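# Unpack heat sink and slip sheet onto two pads

## Task

Remove the finned metal heat sink and the slip sheet lying beneath it from their crate. Set the heat sink upright with its fins pointing up on the small pad, and put the sheet down flat on the large pad, each fully within the outline of its own pad.

## Robot and tools

Robot: two arms on a table. left_arm carries a two-finger gripper; right_arm carries a suction cup. The scene frame has its origin at table height, midway between the nominal arm bases, with +z up, +x out over the table and left_arm on the +y side. Image left and right do not match these names. Calibrated bases: left_arm at (+0.058, +0.331, +0.030) m, right_arm at (+0.051, -0.408, +0.030) m, each turned only slightly about z.

Frames: each arm reports end_effector_position (m) and end_effector_quat_wxyz in its own base frame. Fixed cameras and the table use the scene frame. Commanded offsets run along the axes of that arm's current Hand target. For left_arm the reported point sits between the closed finger pads; the fingers point along the gripper's +z and close along its y. A block projects about 10 cm toward the gripper's +x. For right_arm the reported point is the centre of the cup rim, and the cup faces along its +z. The tool body flares out to roughly 9 cm sideways starting about 3 cm behind the rim.

The 16-number row (used by execute_actions and move) is one list shared by both arms, always all 16 numbers, each between -1 and 1: left dx, dy, dz, rx, ry, rz, gripper position, force_limit, speed, then right dx, dy, dz, rx, ry, rz, suction. The six pose numbers are an offset, not a pose. They are measured from the arm's Hand target as it stood when the action or move began, along that target's own axes. 1.0 equals 0.6 m of travel or 180 degrees of turn. rx, ry, rz together form a single rotation vector. Sending six zeros re-requests the current Hand target. Sending the same offset again moves the arm further.

Gripper numbers are absolute settings. position: +1 is fully open (85 mm), about -0.8 brings the pads together, and -1 closes until blocked. force_limit and speed (both start at +1) set how hard and how fast it closes. Speed -1 is about 20 mm/s, 0 about 85 mm/s and +1 about 150 mm/s. A slow close at force_limit -1 grips about 30 N per pad and at +1 about 100 N. Fast closes from wide open grip much harder, 120 to 245 N. A new force or speed only applies after position changes by at least 0.01. To keep a setting, resend your last value, because 0 is itself a command. suction: above 0.01 is on, 0.01 or below is off, and it stays where it was last set.

execute_actions(actions, cameras): actions is a list of actions. Each action is a table of 1 to 15 rows, one per 1/30 s step. A short table repeats its last row until the action's 15 steps are done. Every row is an offset from the action's start pose, not from the row before. An empty list just returns state and images.

move(target, speed, blend, stop_force, zero, blocking, cameras): drives each end effector in a straight line toward target. target is one 16-number row, or a list of up to 15 rows, all counted from the same starting Hand targets. speed is in m/s, from 0.002 to 1 (default 0.25); turning is limited to twice that in rad/s. It can be one value or one per target. blend (m) rounds corners in a list. stop_force (12 to 80 N, both arms) ends an arm's path when it feels that much extra push against its travel. Use it only slowly, with no wrist turn, and not near stretched or straight-wrist poses. Leave it out when backing off a contact. It cannot be combined with blocking=false. zero (default true) re-zeros the force reading first. The paths ignore obstacles and the other arm, lag behind and can overshoot at speed. The result adds a move: line with the ending (done, off_target, moving, held, fault) and any limits (paced = the pose was clipped, held = steps were withheld). done means within 3 mm and 2 degrees; it says nothing about contact.

wait(seconds 0 to 10, cameras) lets time run while commands are held. stop(cameras) brakes a running move. zoom_image(camera, region [x0,y0,x1,y1], at most 504x504 px) enlarges part of the latest image from cam_head_left, cam_head_right, cam_left_wrist or cam_right_wrist (all 672x504). read_manual(section) returns licence texts only. finished_scene(scene) ends the current scene, numbered 1 to 3, and cannot be undone.

Control: each step the commanded pose is clipped to within 70 mm and 16 degrees of the measured pose. Hand target in the result is that clipped command, and it is what later offsets start from. Arms often settle short of it, so send the remaining distance as a further offset.

Reading results: object_status 0 means the fingers are moving, 1 blocked while opening, 2 blocked while closing (a grip), 3 reached the requested position or fully closed. position_measured is in counts: 3 is open, 78 is about 60 mm, 130 about 40 mm, 180 about 20 mm, 230 pads touching. suction_measured is near 0 without a seal and 0.83 or more when airtight. part_present turns 1 at 0.50 and back to 0 below 0.45. To pick with the cup, switch suction on and press the 41 mm rim fully onto a smooth flat face, away from edges and holes. A held part rides up to 16 mm closer than the cup point suggests. To release, set the part down on its support first, then switch suction off. Flange force gives the estimated outside force on the tool along its own axes. Joint velocities reading within noise means the arm is still. MOTOR HOT warns of overheating, which leads to an over-temperature stop lasting 30 to 60 s or more.

Avoid: any outside force of 150 N or joint overload, which stops the arm for 10 s. The stiff arms fault easily when commanded past a firm contact. Also avoid arm-to-arm contact, dropping parts, releasing moving parts, fast impacts, squeezing hard on parts still resting on something, swinging loads fast, and long stretched-out holds. Anything that ends up off the table means failure. Loose objects may occasionally be nudged by outside disturbances.

Each tool is called after "Request:" as name(argument=value, ...), one argument or row to a line, values as JSON.

## Session

Request:
execute_actions(
  actions=[],
)

Scene clock: 0.00 s.
left_arm: end_effector_position=(+0.7188, -0.0504, +0.3042) position_measured=3 object_status=3 end_effector_quat_wxyz=(+0.321, +0.724, -0.222, +0.569) | right_arm: end_effector_position=(+0.7801, -0.0201, +0.3401) suction_measured=0.00 part_present=0 end_effector_quat_wxyz=(+0.112, +0.133, +0.984, +0.029)
Joint positions: left_arm=[0.268 0.357 -0.439 1.83 -1.125 0.969] | right_arm=[0.144 0.841 1.243 0.006 -1.74 -0.411]
Joint velocities: within noise
Flange force (N): no reading
Hand target: left_arm +0.7188, -0.0504, +0.3042; +0.321, +0.724, -0.222, +0.569 | right_arm +0.7801, -0.0201, +0.3401; +0.112, +0.133, +0.984, +0.029

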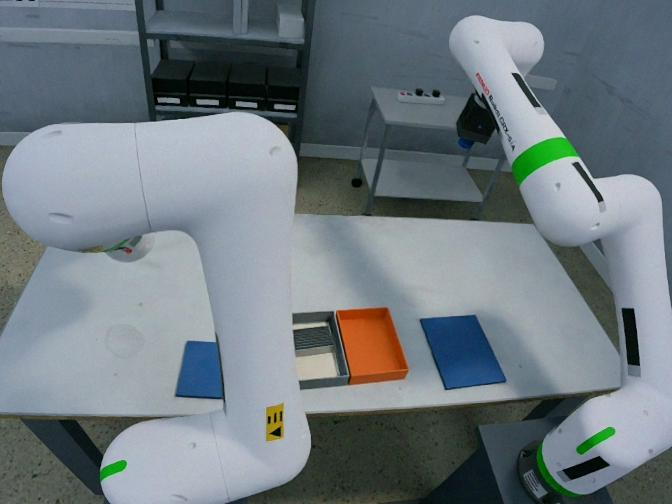

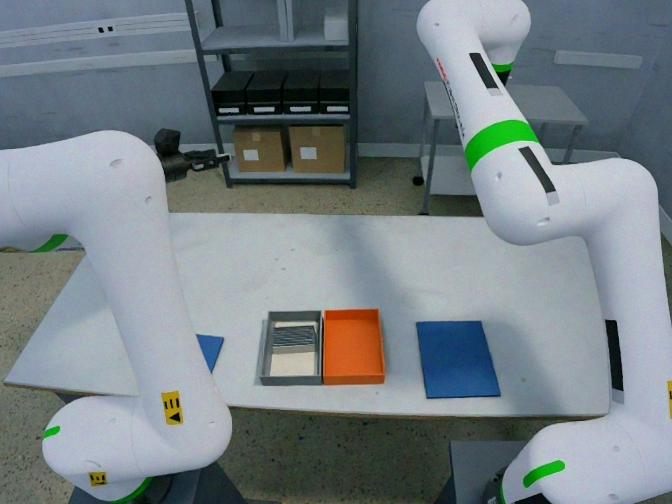

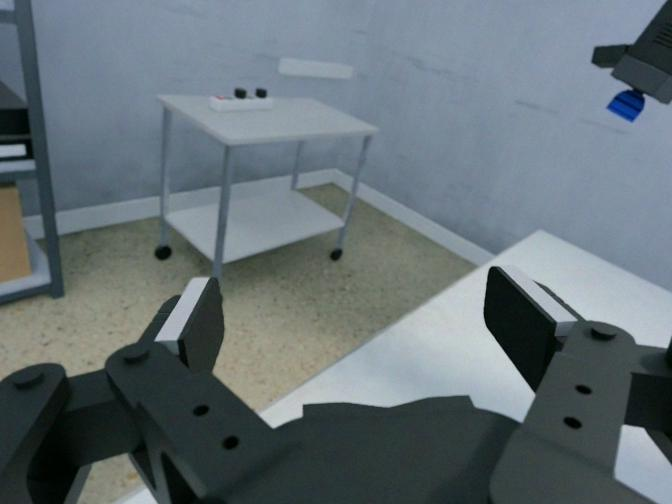

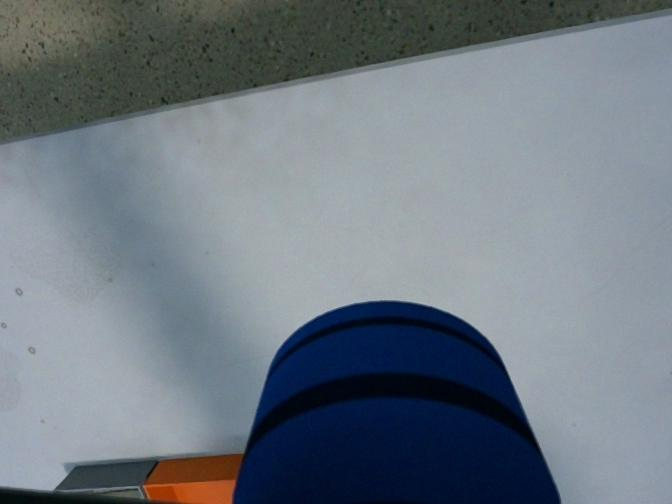

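Request:
zoom_image(
  camera="cam_head_right",
  region=[180, 280, 520, 430],
)

Request:
zoom_image(
  camera="cam_head_right",
  region=[250, 300, 400, 400],
)

Request:
zoom_image(
  camera="cam_head_left",
  region=[170, 290, 370, 420],
)

Scaled by 1.482 from the camera's 672x504 image, which has a finer 960x720 frame.

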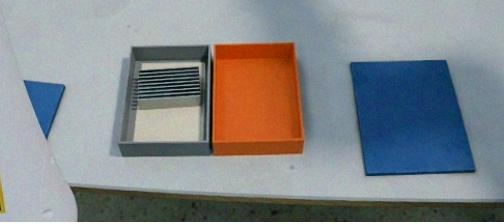

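Scaled by 3.360 from the camera's 672x504 image, which has a finer 960x720 frame.

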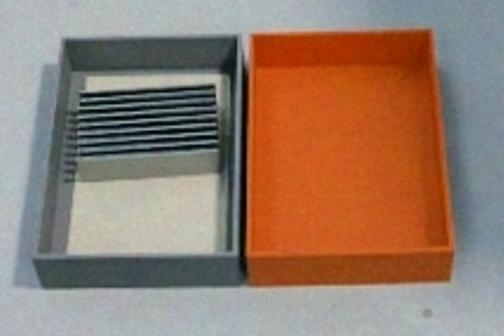

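Scaled by 2.520 from the camera's 672x504 image, which has a finer 960x720 frame.

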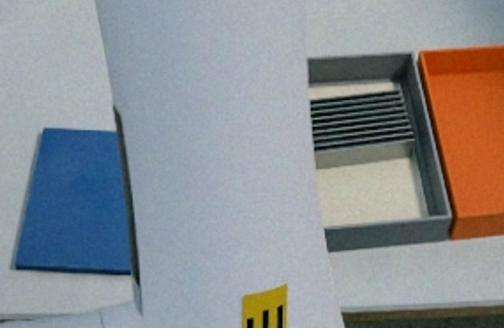

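Request:
move(
  target=[-0.1302, 0.6742, -0.1778, -0.1259, -0.4516, 0.2547, 1, 1, 1, 0, 0, 0, 0, 0, 0, 0],
)

Scene clock: 9.67 s.
left_arm: end_effector_position=(+0.3485, -0.2587, +0.3300) position_measured=3 object_status=3 end_effector_quat_wxyz=(+0.000, +0.707, -0.707, +0.000) | right_arm: end_effector_position=(+0.7801, -0.0201, +0.3401) suction_measured=0.00 part_present=0 end_effector_quat_wxyz=(+0.112, +0.133, +0.984, +0.029)
Joint positions: left_arm=[-0.334 -0.032 0.079 0 -1.682 1.905] | right_arm=[0.144 0.841 1.243 0.006 -1.74 -0.411]
Joint velocities: within noise
Flange force (N): left_arm=[0.7 -2.6 0.2] | right_arm=no reading
Hand target: left_arm +0.3485, -0.2587, +0.3301; +0.000, +0.707, -0.707, +0.000 | right_arm +0.7801, -0.0201, +0.3401; +0.112, +0.133, +0.984, +0.029
Off the commanded pose: left_arm 0.000 m, 0 deg | right_arm 0.000 m, 0 deg.
move: done
camera_calibration:
cam_left_wrist: T_world_to_cam=[[-0.99713, 0.0182071, 0.0734833, 0.329495], [0.0440559, 0.928918, 0.367655, 0.118949], [-0.061566, 0.369837, -0.927054, 0.55121], [0, 0, 0, 1]] pos_world=[0.357244, -0.320351, 0.443057]

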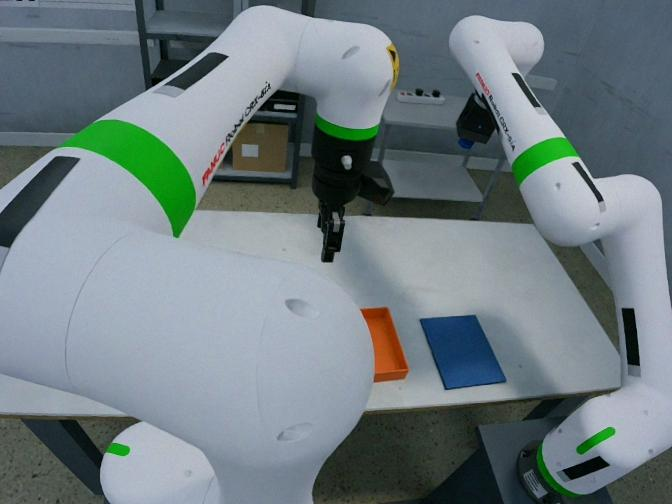

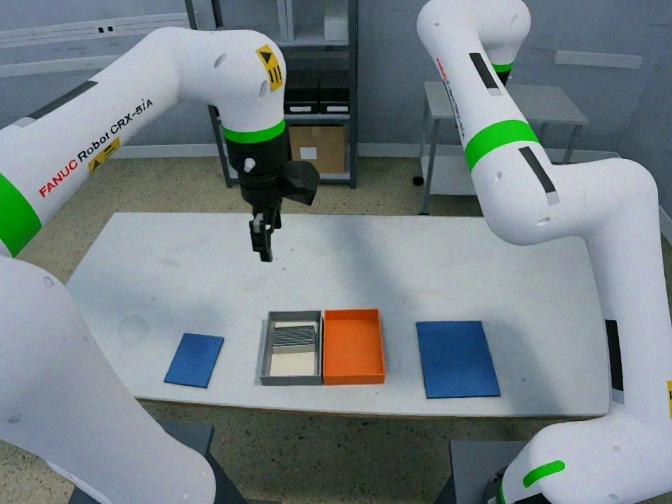

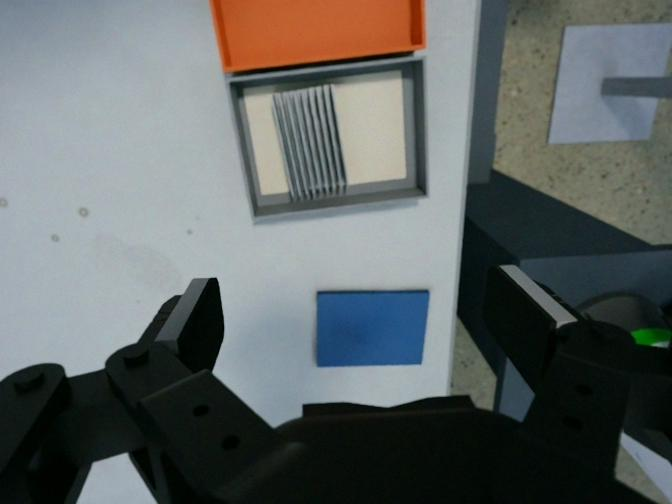

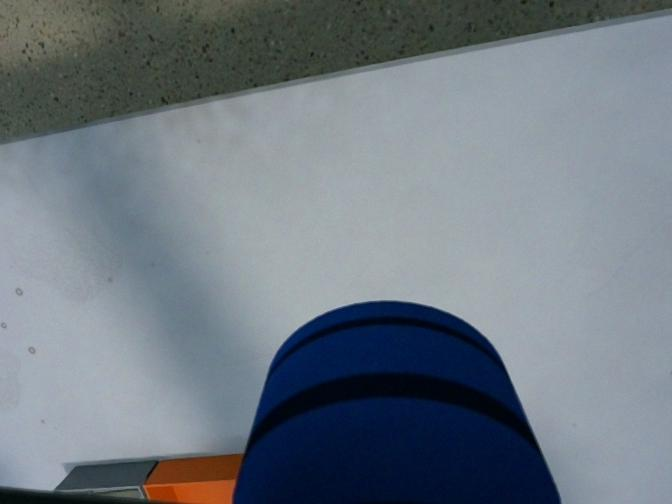

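Request:
zoom_image(
  camera="cam_left_wrist",
  region=[200, 30, 440, 230],
)

Request:
zoom_image(
  camera="cam_left_wrist",
  region=[290, 270, 450, 390],
)

Request:
zoom_image(
  camera="cam_head_right",
  region=[250, 300, 400, 400],
)

Scaled by 2.100 from the camera's 672x504 image, which has a finer 960x720 frame.

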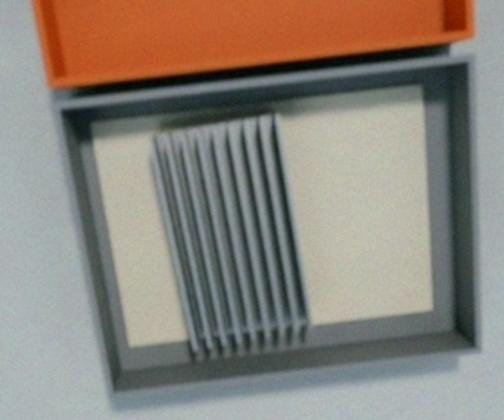

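Scaled by 3.150 from the camera's 672x504 image, which has a finer 960x720 frame.

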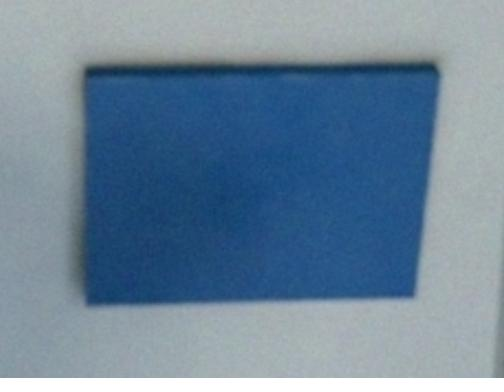

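Scaled by 3.360 from the camera's 672x504 image, which has a finer 960x720 frame.

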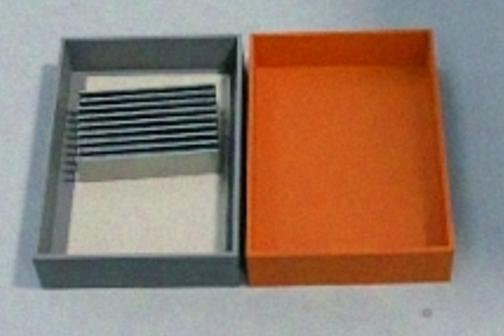

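Request:
move(
  target=[0.013, 0.002, 0.350, 0, 0, -0.039, 0.75, -0.8, 0, 0, 0, 0, 0, 0, 0, 0],
  cameras=["cam_left_wrist", "cam_head_right"],
)

Request:
zoom_image(
  camera="cam_left_wrist",
  region=[150, 50, 550, 450],
)

Scene clock: 14.80 s.
left_arm: end_effector_position=(+0.3474, -0.2666, +0.1201) position_measured=35 object_status=3 end_effector_quat_wxyz=(+0.000, +0.749, -0.662, +0.000) | right_arm: end_effector_position=(+0.7801, -0.0201, +0.3401) suction_measured=0.00 part_present=0 end_effector_quat_wxyz=(+0.112, +0.133, +0.984, +0.029)
Joint positions: left_arm=[-0.353 0.048 -0.338 0 -1.184 2.046] | right_arm=[0.144 0.841 1.243 0.006 -1.74 -0.411]
Joint velocities: within noise
Flange force (N): left_arm=[1.0 -3.4 0.2] | right_arm=no reading
Hand target: left_arm +0.3474, -0.2666, +0.1201; +0.000, +0.749, -0.662, +0.000 | right_arm +0.7801, -0.0201, +0.3401; +0.112, +0.133, +0.984, +0.029
Off the commanded pose: left_arm 0.000 m, 0 deg | right_arm 0.000 m, 0 deg.
move: done
camera_calibration:
cam_left_wrist: T_world_to_cam=[[-0.991871, -0.103868, 0.0735135, 0.309547], [-0.0698861, 0.927422, 0.36743, 0.242747], [-0.106342, 0.359306, -0.927141, 0.372225], [0, 0, 0, 1]] pos_world=[0.363579, -0.326719, 0.233156]
Images, in order (width x height): cam_head_right 672x504, cam_left_wrist 672x504.

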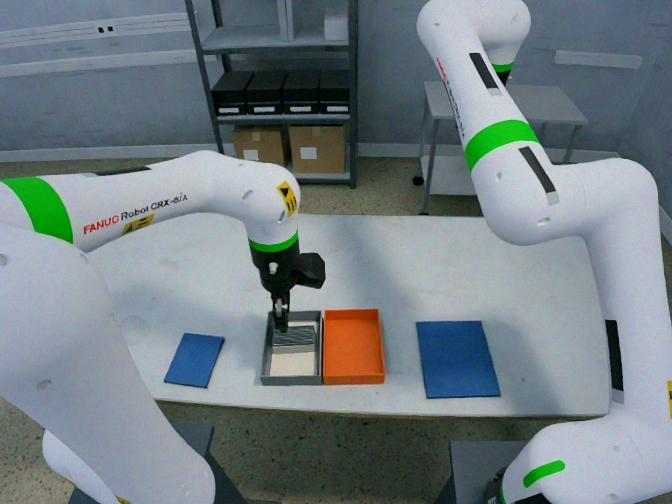

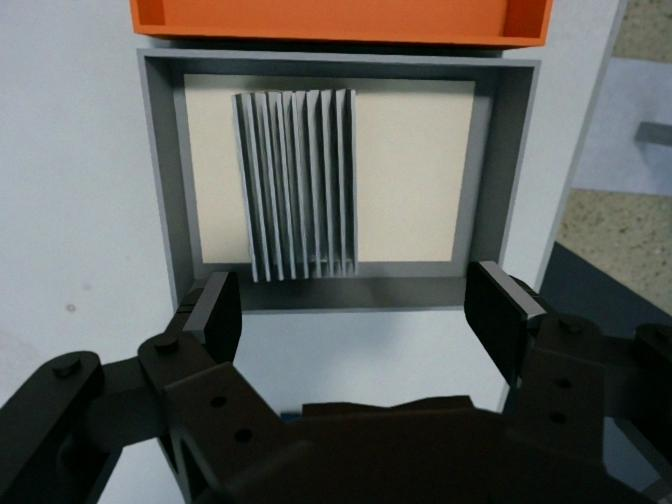

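Scaled by 1.260 from the camera's 672x504 image, which has a finer 960x720 frame.

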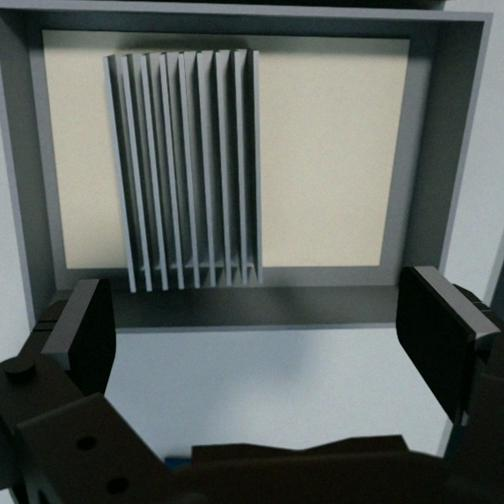

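Request:
zoom_image(
  camera="cam_left_wrist",
  region=[130, 230, 350, 430],
)

Request:
zoom_image(
  camera="cam_left_wrist",
  region=[370, 230, 590, 430],
)

Request:
zoom_image(
  camera="cam_left_wrist",
  region=[210, 70, 390, 300],
)

Scaled by 2.291 from the camera's 672x504 image, which has a finer 960x720 frame.

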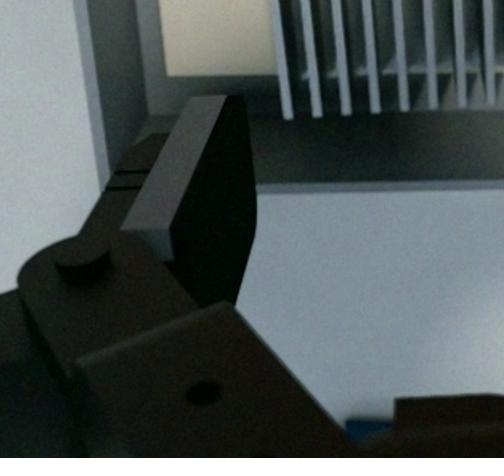

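Scaled by 2.291 from the camera's 672x504 image, which has a finer 960x720 frame.

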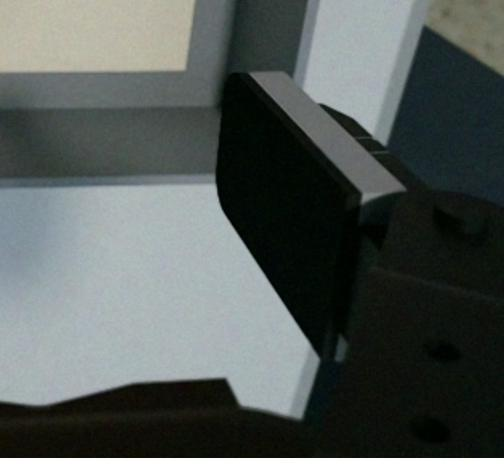

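Scaled by 2.191 from the camera's 672x504 image, which has a finer 960x720 frame.

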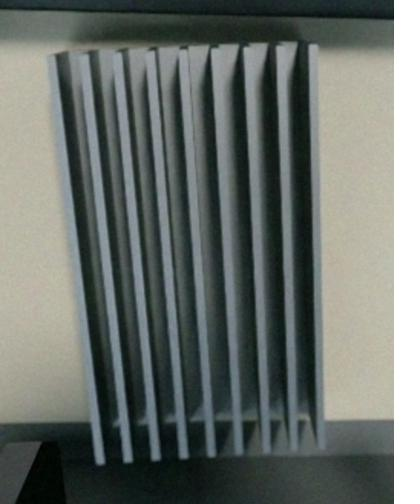

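Request:
move(
  target=[0.0162, -0.0276, 0.1168, 0, 0, -0.006, 0.75, -0.8, 0, 0, 0, 0, 0, 0, 0, 0],
  cameras=["cam_left_wrist", "cam_head_right", "cam_head_left"],
  speed=0.15,
)

Request:
zoom_image(
  camera="cam_left_wrist",
  region=[150, 50, 550, 450],
)

Request:
zoom_image(
  camera="cam_head_right",
  region=[230, 280, 380, 400],
)

Scene clock: 21.77 s.
left_arm: end_effector_position=(+0.3649, -0.2741, +0.0499) position_measured=35 object_status=3 end_effector_quat_wxyz=(+0.000, +0.755, -0.655, +0.000) | right_arm: end_effector_position=(+0.7801, -0.0201, +0.3401) suction_measured=0.00 part_present=0 end_effector_quat_wxyz=(+0.112, +0.133, +0.984, +0.029)
Joint positions: left_arm=[-0.355 0.176 -0.378 0 -1.016 2.068] | right_arm=[0.144 0.841 1.243 0.006 -1.74 -0.411]
Joint velocities: within noise
Flange force (N): left_arm=[0.5 -2.7 0.2] | right_arm=no reading
Hand target: left_arm +0.3650, -0.2742, +0.0500; +0.000, +0.755, -0.655, +0.000 | right_arm +0.7801, -0.0201, +0.3401; +0.112, +0.133, +0.984, +0.029
Off the commanded pose: left_arm 0.000 m, 0 deg | right_arm 0.000 m, 0 deg.
move: done
camera_calibration:
cam_left_wrist: T_world_to_cam=[[-0.989721, -0.122498, 0.0738011, 0.325275], [-0.0871647, 0.92582, 0.367776, 0.282579], [-0.113378, 0.357563, -0.926981, 0.313803], [0, 0, 0, 1]] pos_world=[0.382141, -0.333977, 0.162958]
Images, in order (width x height): cam_head_left 672x504, cam_head_right 672x504, cam_left_wrist 672x504.

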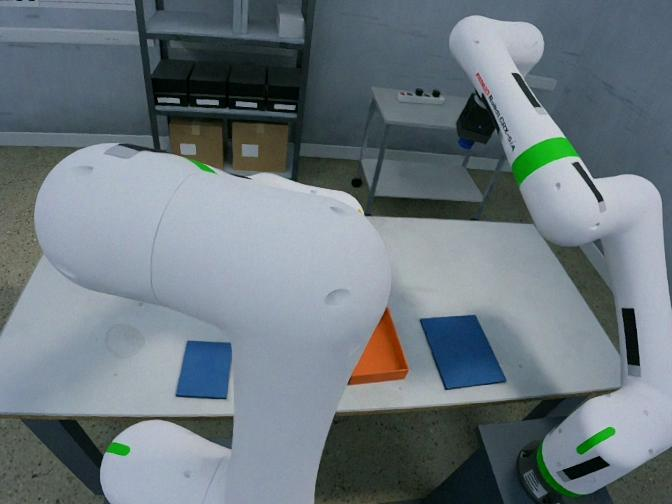

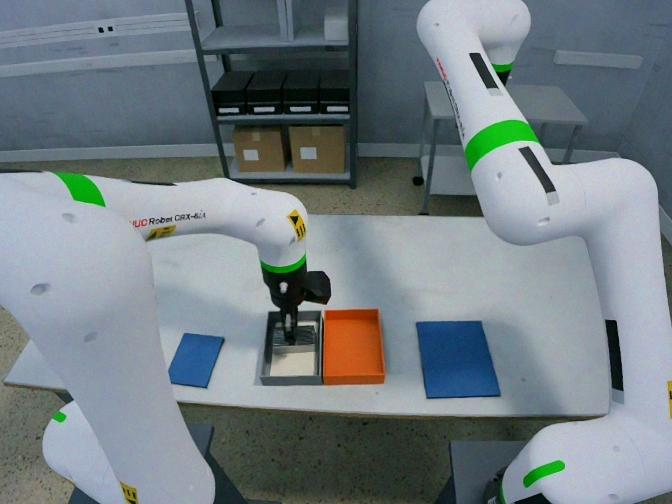

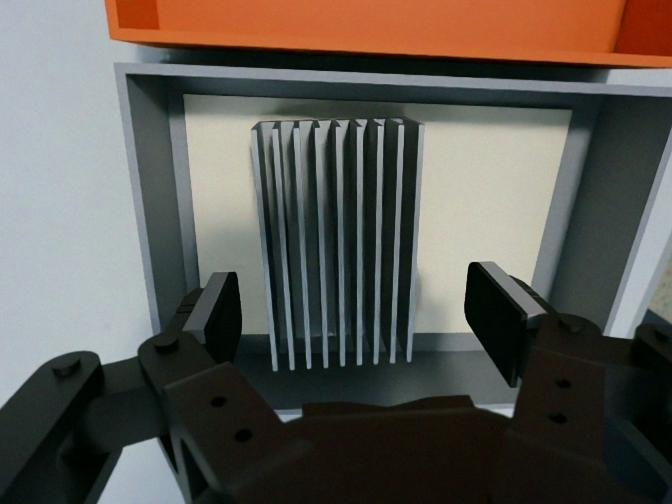

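Scaled by 1.260 from the camera's 672x504 image, which has a finer 960x720 frame.

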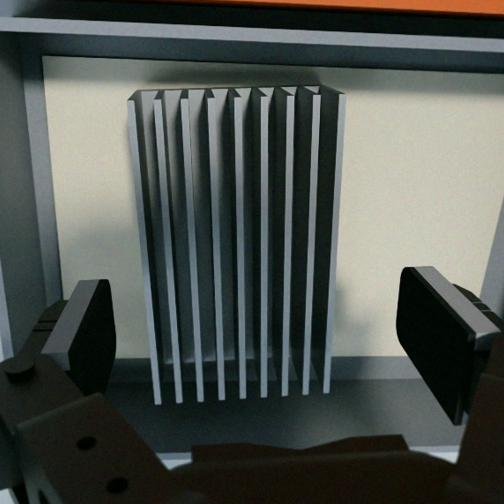

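Scaled by 3.360 from the camera's 672x504 image, which has a finer 960x720 frame.

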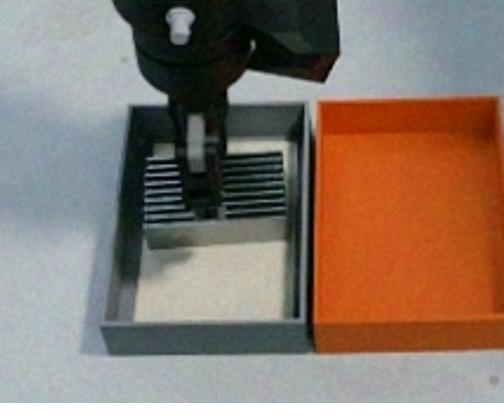

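Request:
move(
  target=[0.0037, -0.002, 0.05, 0, 0, 0, 0.75, -0.8, 0, 0, 0, 0, 0, 0, 0, 0],
  cameras=["cam_left_wrist", "cam_head_right"],
  speed=0.1,
)

Request:
zoom_image(
  camera="cam_left_wrist",
  region=[150, 100, 550, 450],
)

Request:
zoom_image(
  camera="cam_head_right",
  region=[250, 300, 340, 390],
)

Scene clock: 25.13 s.
left_arm: end_effector_position=(+0.3665, -0.2763, +0.0200) position_measured=35 object_status=3 end_effector_quat_wxyz=(+0.000, +0.755, -0.655, +0.000) | right_arm: end_effector_position=(+0.7801, -0.0201, +0.3401) suction_measured=0.00 part_present=0 end_effector_quat_wxyz=(+0.112, +0.133, +0.984, +0.029)
Joint positions: left_arm=[-0.359 0.226 -0.401 0 -0.944 2.071] | right_arm=[0.144 0.841 1.243 0.006 -1.74 -0.411]
Joint velocities: within noise
Flange force (N): left_arm=[0.4 -3.1 0.7] | right_arm=no reading
Hand target: left_arm +0.3665, -0.2762, +0.0200; +0.000, +0.755, -0.655, +0.000 | right_arm +0.7801, -0.0201, +0.3401; +0.112, +0.133, +0.984, +0.029
Off the commanded pose: left_arm 0.000 m, 0 deg | right_arm 0.000 m, 0 deg.
move: done
camera_calibration:
cam_left_wrist: T_world_to_cam=[[-0.989726, -0.122592, 0.0735711, 0.328908], [-0.0873619, 0.925886, 0.367564, 0.295796], [-0.113179, 0.35736, -0.927084, 0.286899], [0, 0, 0, 1]] pos_world=[0.383841, -0.336078, 0.133057]
Images, in order (width x height): cam_head_right 672x504, cam_left_wrist 672x504.

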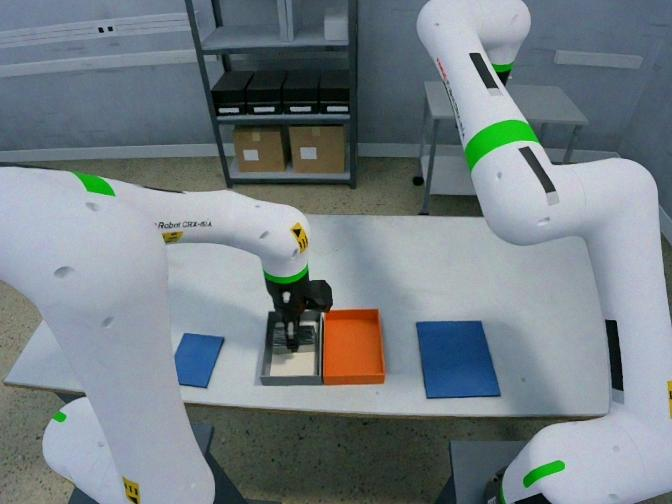

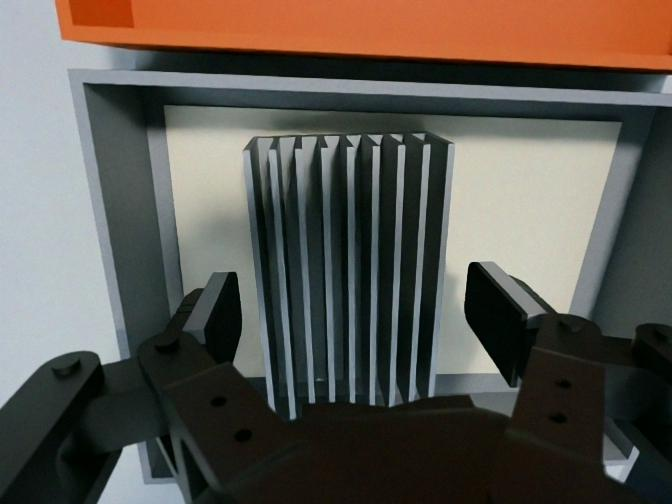

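Scaled by 1.260 from the camera's 672x504 image, which has a finer 960x720 frame.

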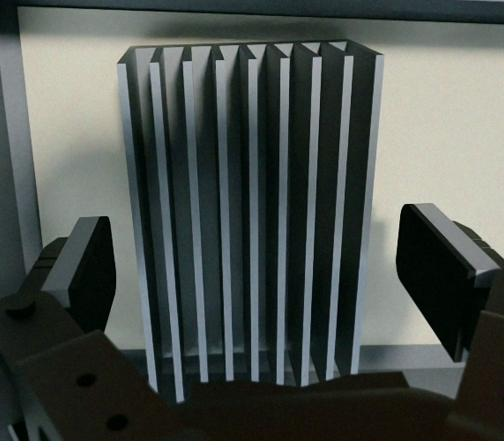

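Scaled by 5.600 from the camera's 672x504 image, which has a finer 960x720 frame.

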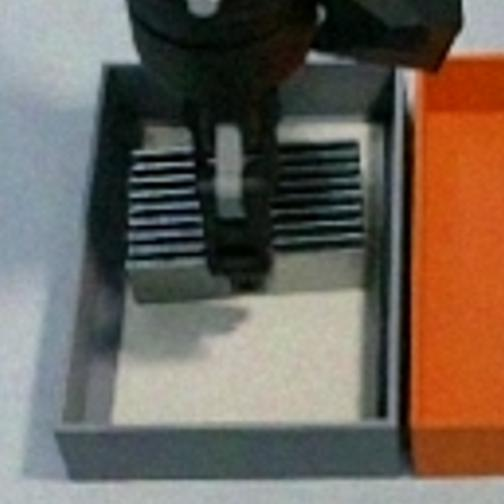

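Request:
move(
  target=[0, 0, 0.0317, 0, 0, 0, 0.75, -0.8, 0, 0, 0, 0, 0, 0, 0, 0],
  cameras=["cam_left_wrist", "cam_head_right"],
  speed=0.05,
  stop_force=20,
)

Request:
zoom_image(
  camera="cam_left_wrist",
  region=[150, 100, 550, 450],
)

Request:
zoom_image(
  camera="cam_head_right",
  region=[250, 300, 340, 390],
)

Scene clock: 27.33 s.
left_arm: end_effector_position=(+0.3665, -0.2762, +0.0009) position_measured=35 object_status=3 end_effector_quat_wxyz=(+0.000, +0.755, -0.655, +0.000) | right_arm: end_effector_position=(+0.7801, -0.0201, +0.3401) suction_measured=0.00 part_present=0 end_effector_quat_wxyz=(+0.112, +0.133, +0.984, +0.029)
Joint positions: left_arm=[-0.359 0.257 -0.417 0 -0.897 2.071] | right_arm=[0.144 0.841 1.243 0.006 -1.74 -0.411]
Joint velocities: within noise
Flange force (N): left_arm=[0.8 -2.7 0.5] | right_arm=no reading
Hand target: left_arm +0.3665, -0.2762, +0.0010; +0.000, +0.755, -0.655, +0.000 | right_arm +0.7801, -0.0201, +0.3401; +0.112, +0.133, +0.984, +0.029
Off the commanded pose: left_arm 0.000 m, 0 deg | right_arm 0.000 m, 0 deg.
move: done
camera_calibration:
cam_left_wrist: T_world_to_cam=[[-0.989726, -0.122606, 0.0735533, 0.330224], [-0.0873705, 0.92585, 0.367651, 0.302696], [-0.113176, 0.357447, -0.92705, 0.269168], [0, 0, 0, 1]] pos_world=[0.383741, -0.335978, 0.113957]
Images, in order (width x height): cam_head_right 672x504, cam_left_wrist 672x504.

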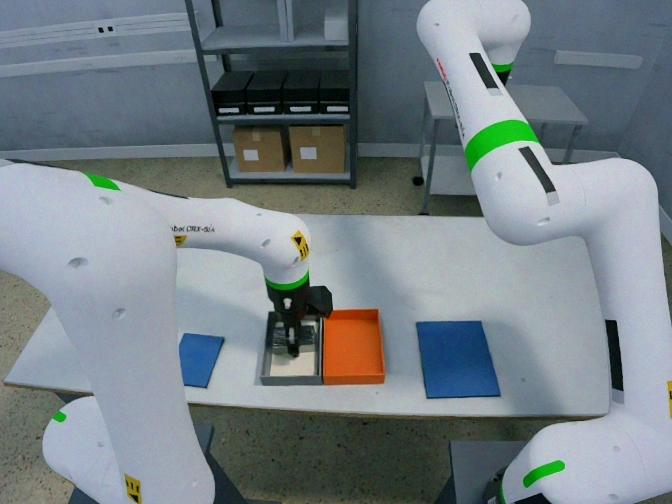

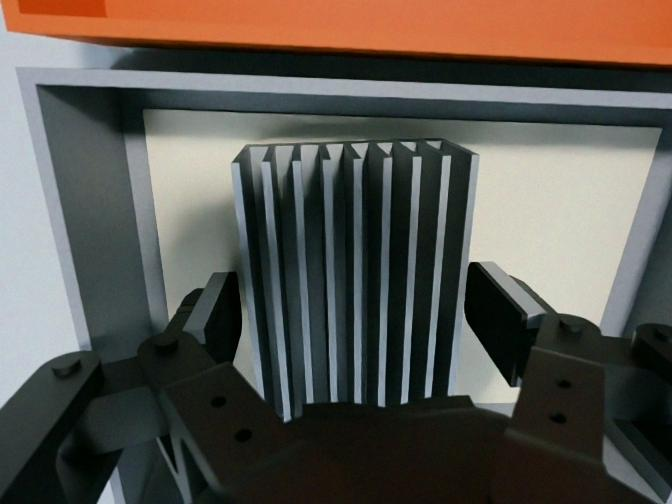

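Scaled by 1.260 from the camera's 672x504 image, which has a finer 960x720 frame.

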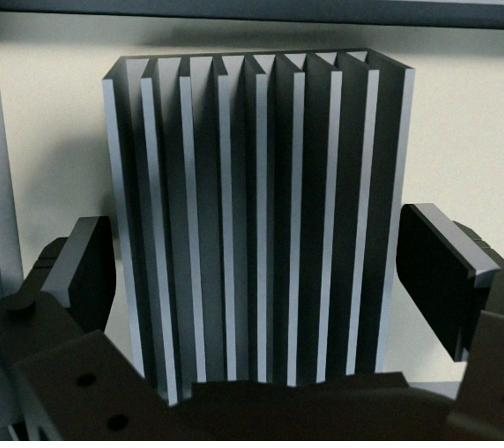

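Scaled by 5.600 from the camera's 672x504 image, which has a finer 960x720 frame.

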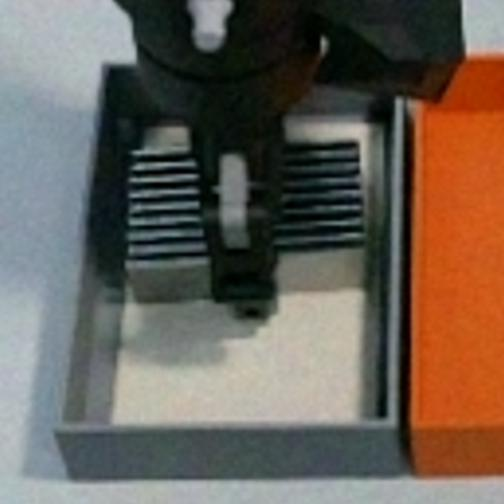

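Request:
execute_actions(
  actions=[
    [[0,0,0,0,0,0,-1,-0.7,-1,0,0,0,0,0,0,0]],
    [[0,0,0,0,0,0,-1,-0.7,-1,0,0,0,0,0,0,0]],
  ],
  cameras=["cam_left_wrist"],
)

Scene clock: 28.80 s.
left_arm: end_effector_position=(+0.3665, -0.2762, +0.0009) position_measured=78 object_status=2 end_effector_quat_wxyz=(+0.000, +0.755, -0.655, +0.000) | right_arm: end_effector_position=(+0.7801, -0.0201, +0.3401) suction_measured=0.00 part_present=0 end_effector_quat_wxyz=(+0.112, +0.133, +0.984, +0.029)
Joint positions: left_arm=[-0.359 0.257 -0.417 0 -0.897 2.071] | right_arm=[0.144 0.841 1.243 0.006 -1.74 -0.411]
Joint velocities: within noise
Flange force (N): left_arm=[1.4 -2.7 -5.0] | right_arm=no reading
Flange force at the end of the 1st action (N): left_arm=[0.8 -2.5 0.8] | right_arm=no reading
Hand target: left_arm +0.3665, -0.2762, +0.0010; +0.000, +0.755, -0.655, +0.000 | right_arm +0.7801, -0.0201, +0.3401; +0.112, +0.133, +0.984, +0.029
Off the commanded pose: left_arm 0.000 m, 0 deg | right_arm 0.000 m, 0 deg.
Step readings (end_effector_position of left_arm | right_arm; steps 1 to 15: 1st action; 16 to 30: 2nd action):
0: (+0.3665, -0.2762, +0.0009) | (+0.7801, -0.0201, +0.3401)
1: (+0.3665, -0.2762, +0.0009) | (+0.7801, -0.0201, +0.3401)
2: (+0.3665, -0.2762, +0.0009) | (+0.7801, -0.0201, +0.3401)
4: (+0.3665, -0.2762, +0.0009) | (+0.7801, -0.0201, +0.3401)
8: (+0.3665, -0.2762, +0.0009) | (+0.7801, -0.0201, +0.3401)
15: (+0.3665, -0.2762, +0.0009) | (+0.7801, -0.0201, +0.3401)
16: (+0.3665, -0.2762, +0.0009) | (+0.7801, -0.0201, +0.3401)
17: (+0.3665, -0.2762, +0.0009) | (+0.7801, -0.0201, +0.3401)
19: (+0.3665, -0.2762, +0.0009) | (+0.7801, -0.0201, +0.3401)
23: (+0.3665, -0.2762, +0.0009) | (+0.7801, -0.0201, +0.3401)
30: (+0.3665, -0.2762, +0.0009) | (+0.7801, -0.0201, +0.3401)
camera_calibration:
cam_left_wrist: T_world_to_cam=[[-0.989726, -0.122606, 0.0735533, 0.330224], [-0.0873705, 0.92585, 0.367651, 0.302696], [-0.113176, 0.357447, -0.92705, 0.269168], [0, 0, 0, 1]] pos_world=[0.383741, -0.335978, 0.113957]
Images, in order (width x height): cam_left_wrist 672x504.

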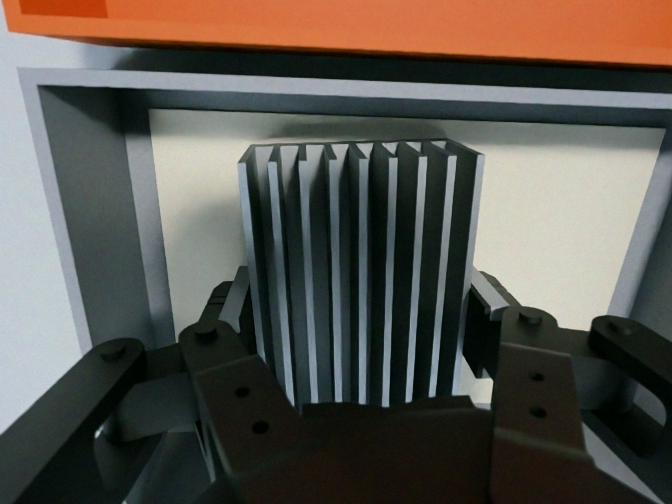

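Request:
move(
  target=[0, 0, -0.25, 0, 0, 0, -1, -0.7, -1, 0, 0, 0, 0, 0, 0, 0],
  cameras=["cam_left_wrist", "cam_head_right"],
  speed=0.12,
)

Request:
zoom_image(
  camera="cam_head_right",
  region=[210, 240, 390, 390],
)

Scene clock: 30.80 s.
left_arm: end_effector_position=(+0.3665, -0.2763, +0.1511) position_measured=78 object_status=2 end_effector_quat_wxyz=(+0.000, +0.755, -0.655, +0.000) | right_arm: end_effector_position=(+0.7801, -0.0201, +0.3401) suction_measured=0.00 part_present=0 end_effector_quat_wxyz=(+0.112, +0.133, +0.984, +0.029)
Joint positions: left_arm=[-0.359 0.074 -0.234 0 -1.262 2.071] | right_arm=[0.144 0.841 1.243 0.006 -1.74 -0.411]
Joint velocities: within noise
Flange force (N): left_arm=[1.5 -2.6 1.6] | right_arm=no reading
Hand target: left_arm +0.3665, -0.2762, +0.1510; +0.000, +0.755, -0.655, +0.000 | right_arm +0.7801, -0.0201, +0.3401; +0.112, +0.133, +0.984, +0.029
Off the commanded pose: left_arm 0.000 m, 0 deg | right_arm 0.000 m, 0 deg.
move: done
camera_calibration:
cam_left_wrist: T_world_to_cam=[[-0.989759, -0.122479, 0.0733168, 0.319283], [-0.0873757, 0.925976, 0.367333, 0.247697], [-0.11288, 0.357165, -0.927195, 0.408276], [0, 0, 0, 1]] pos_world=[0.383742, -0.336078, 0.264156]
Images, in order (width x height): cam_head_right 672x504, cam_left_wrist 672x504.

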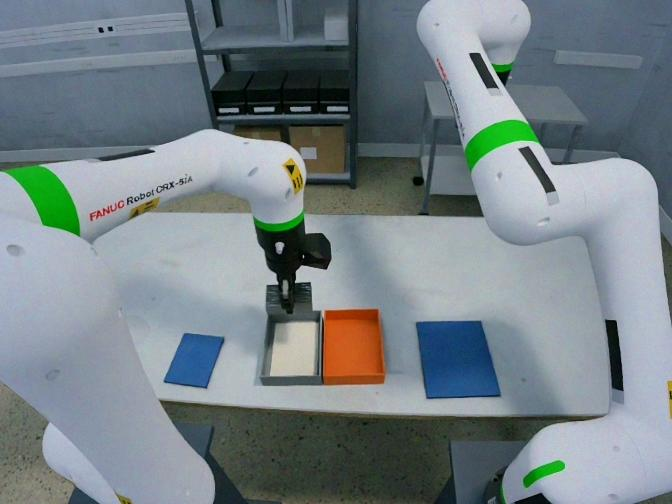

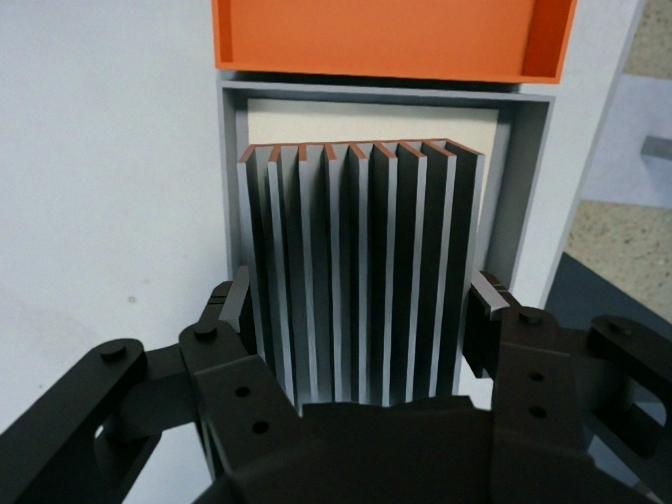

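Scaled by 2.800 from the camera's 672x504 image, which has a finer 960x720 frame.

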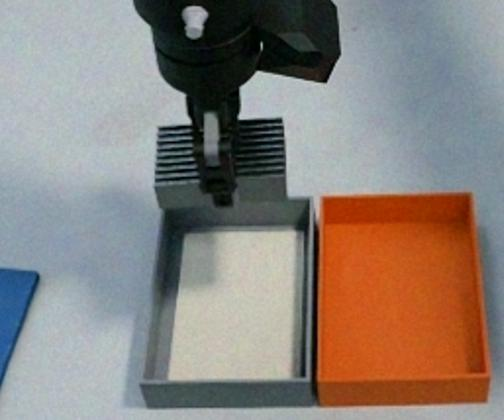

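Request:
move(
  target=[-0.4331, 0.0757, 0, 0, 0, -0.4417, -1, -0.7, -1, 0.7443, 0.3477, -0.0975, 0.0188, 0.0724, -0.0860, 0],
  speed=0.25,
)

Scene clock: 36.00 s.
left_arm: end_effector_position=(+0.2848, -0.0253, +0.1508) position_measured=78 object_status=2 end_effector_quat_wxyz=(+0.000, +1.000, -0.021, +0.000) | right_arm: end_effector_position=(+0.4004, +0.2991, +0.3197) suction_measured=0.00 part_present=0 end_effector_quat_wxyz=(-0.001, -0.001, +1.000, -0.001)
Joint positions: left_arm=[0.383 -0.412 -0.641 0 -1.342 2.717] | right_arm=[0.904 0.132 0.186 -0.001 -1.627 -0.902]
Joint velocities: left_arm=[0.001 0.003 -0.001 0.005 -0.001 -0.003] | right_arm=[within noise]
Flange force (N): left_arm=[3.7 -1.3 2.3] | right_arm=[5.3 -4.8 6.7]
Hand target: left_arm +0.2849, -0.0254, +0.1509; +0.000, +1.000, -0.021, +0.000 | right_arm +0.4005, +0.2991, +0.3197; -0.001, -0.001, +1.000, -0.001
Off the commanded pose: left_arm 0.000 m, 0 deg | right_arm 0.000 m, 0 deg.
move: done
camera_calibration:
cam_left_wrist: T_world_to_cam=[[-0.0596187, -0.995501, 0.0736414, -0.0178289], [-0.92619, 0.0826814, 0.36788, 0.225657], [-0.372314, -0.0462733, -0.926953, 0.372791], [0, 0, 0, 1]] pos_world=[0.346734, -0.019156, 0.263858]
cam_right_wrist: T_world_to_cam=[[0.0324439, -0.997218, -0.0671121, 0.312756], [-0.889901, -0.0593899, 0.452271, 0.252962], [-0.454998, 0.0450497, -0.889352, 0.523556], [0, 0, 0, 1]] pos_world=[0.453181, 0.303323, 0.372208]

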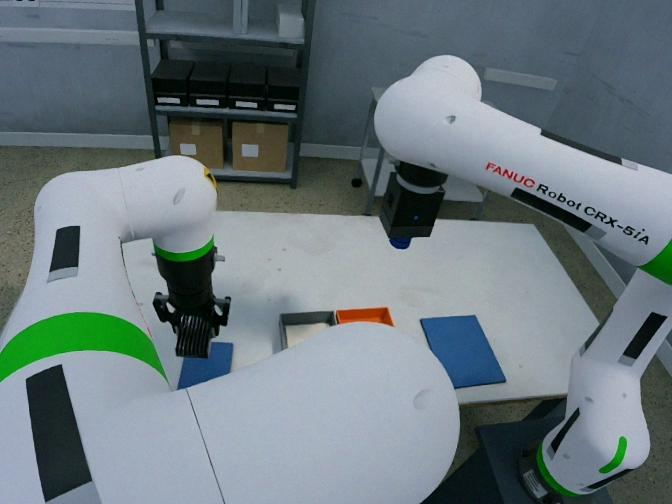

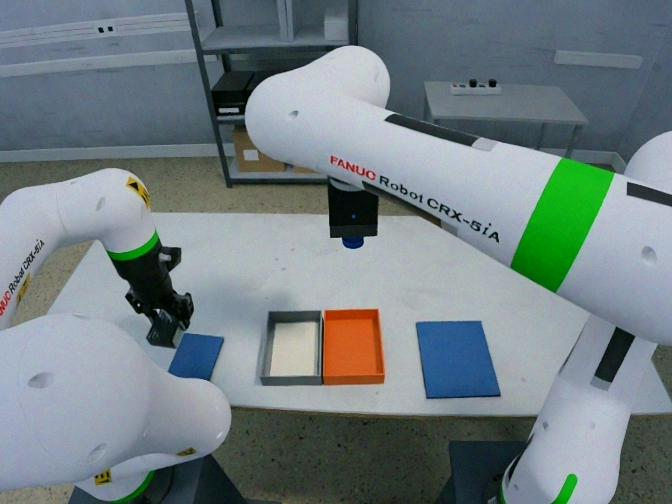

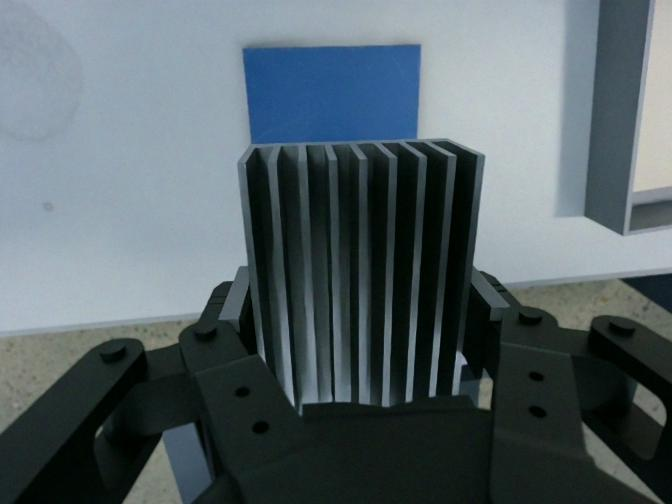

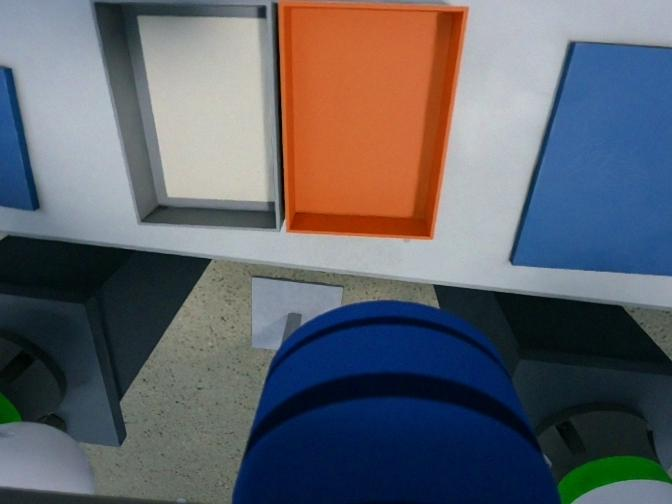

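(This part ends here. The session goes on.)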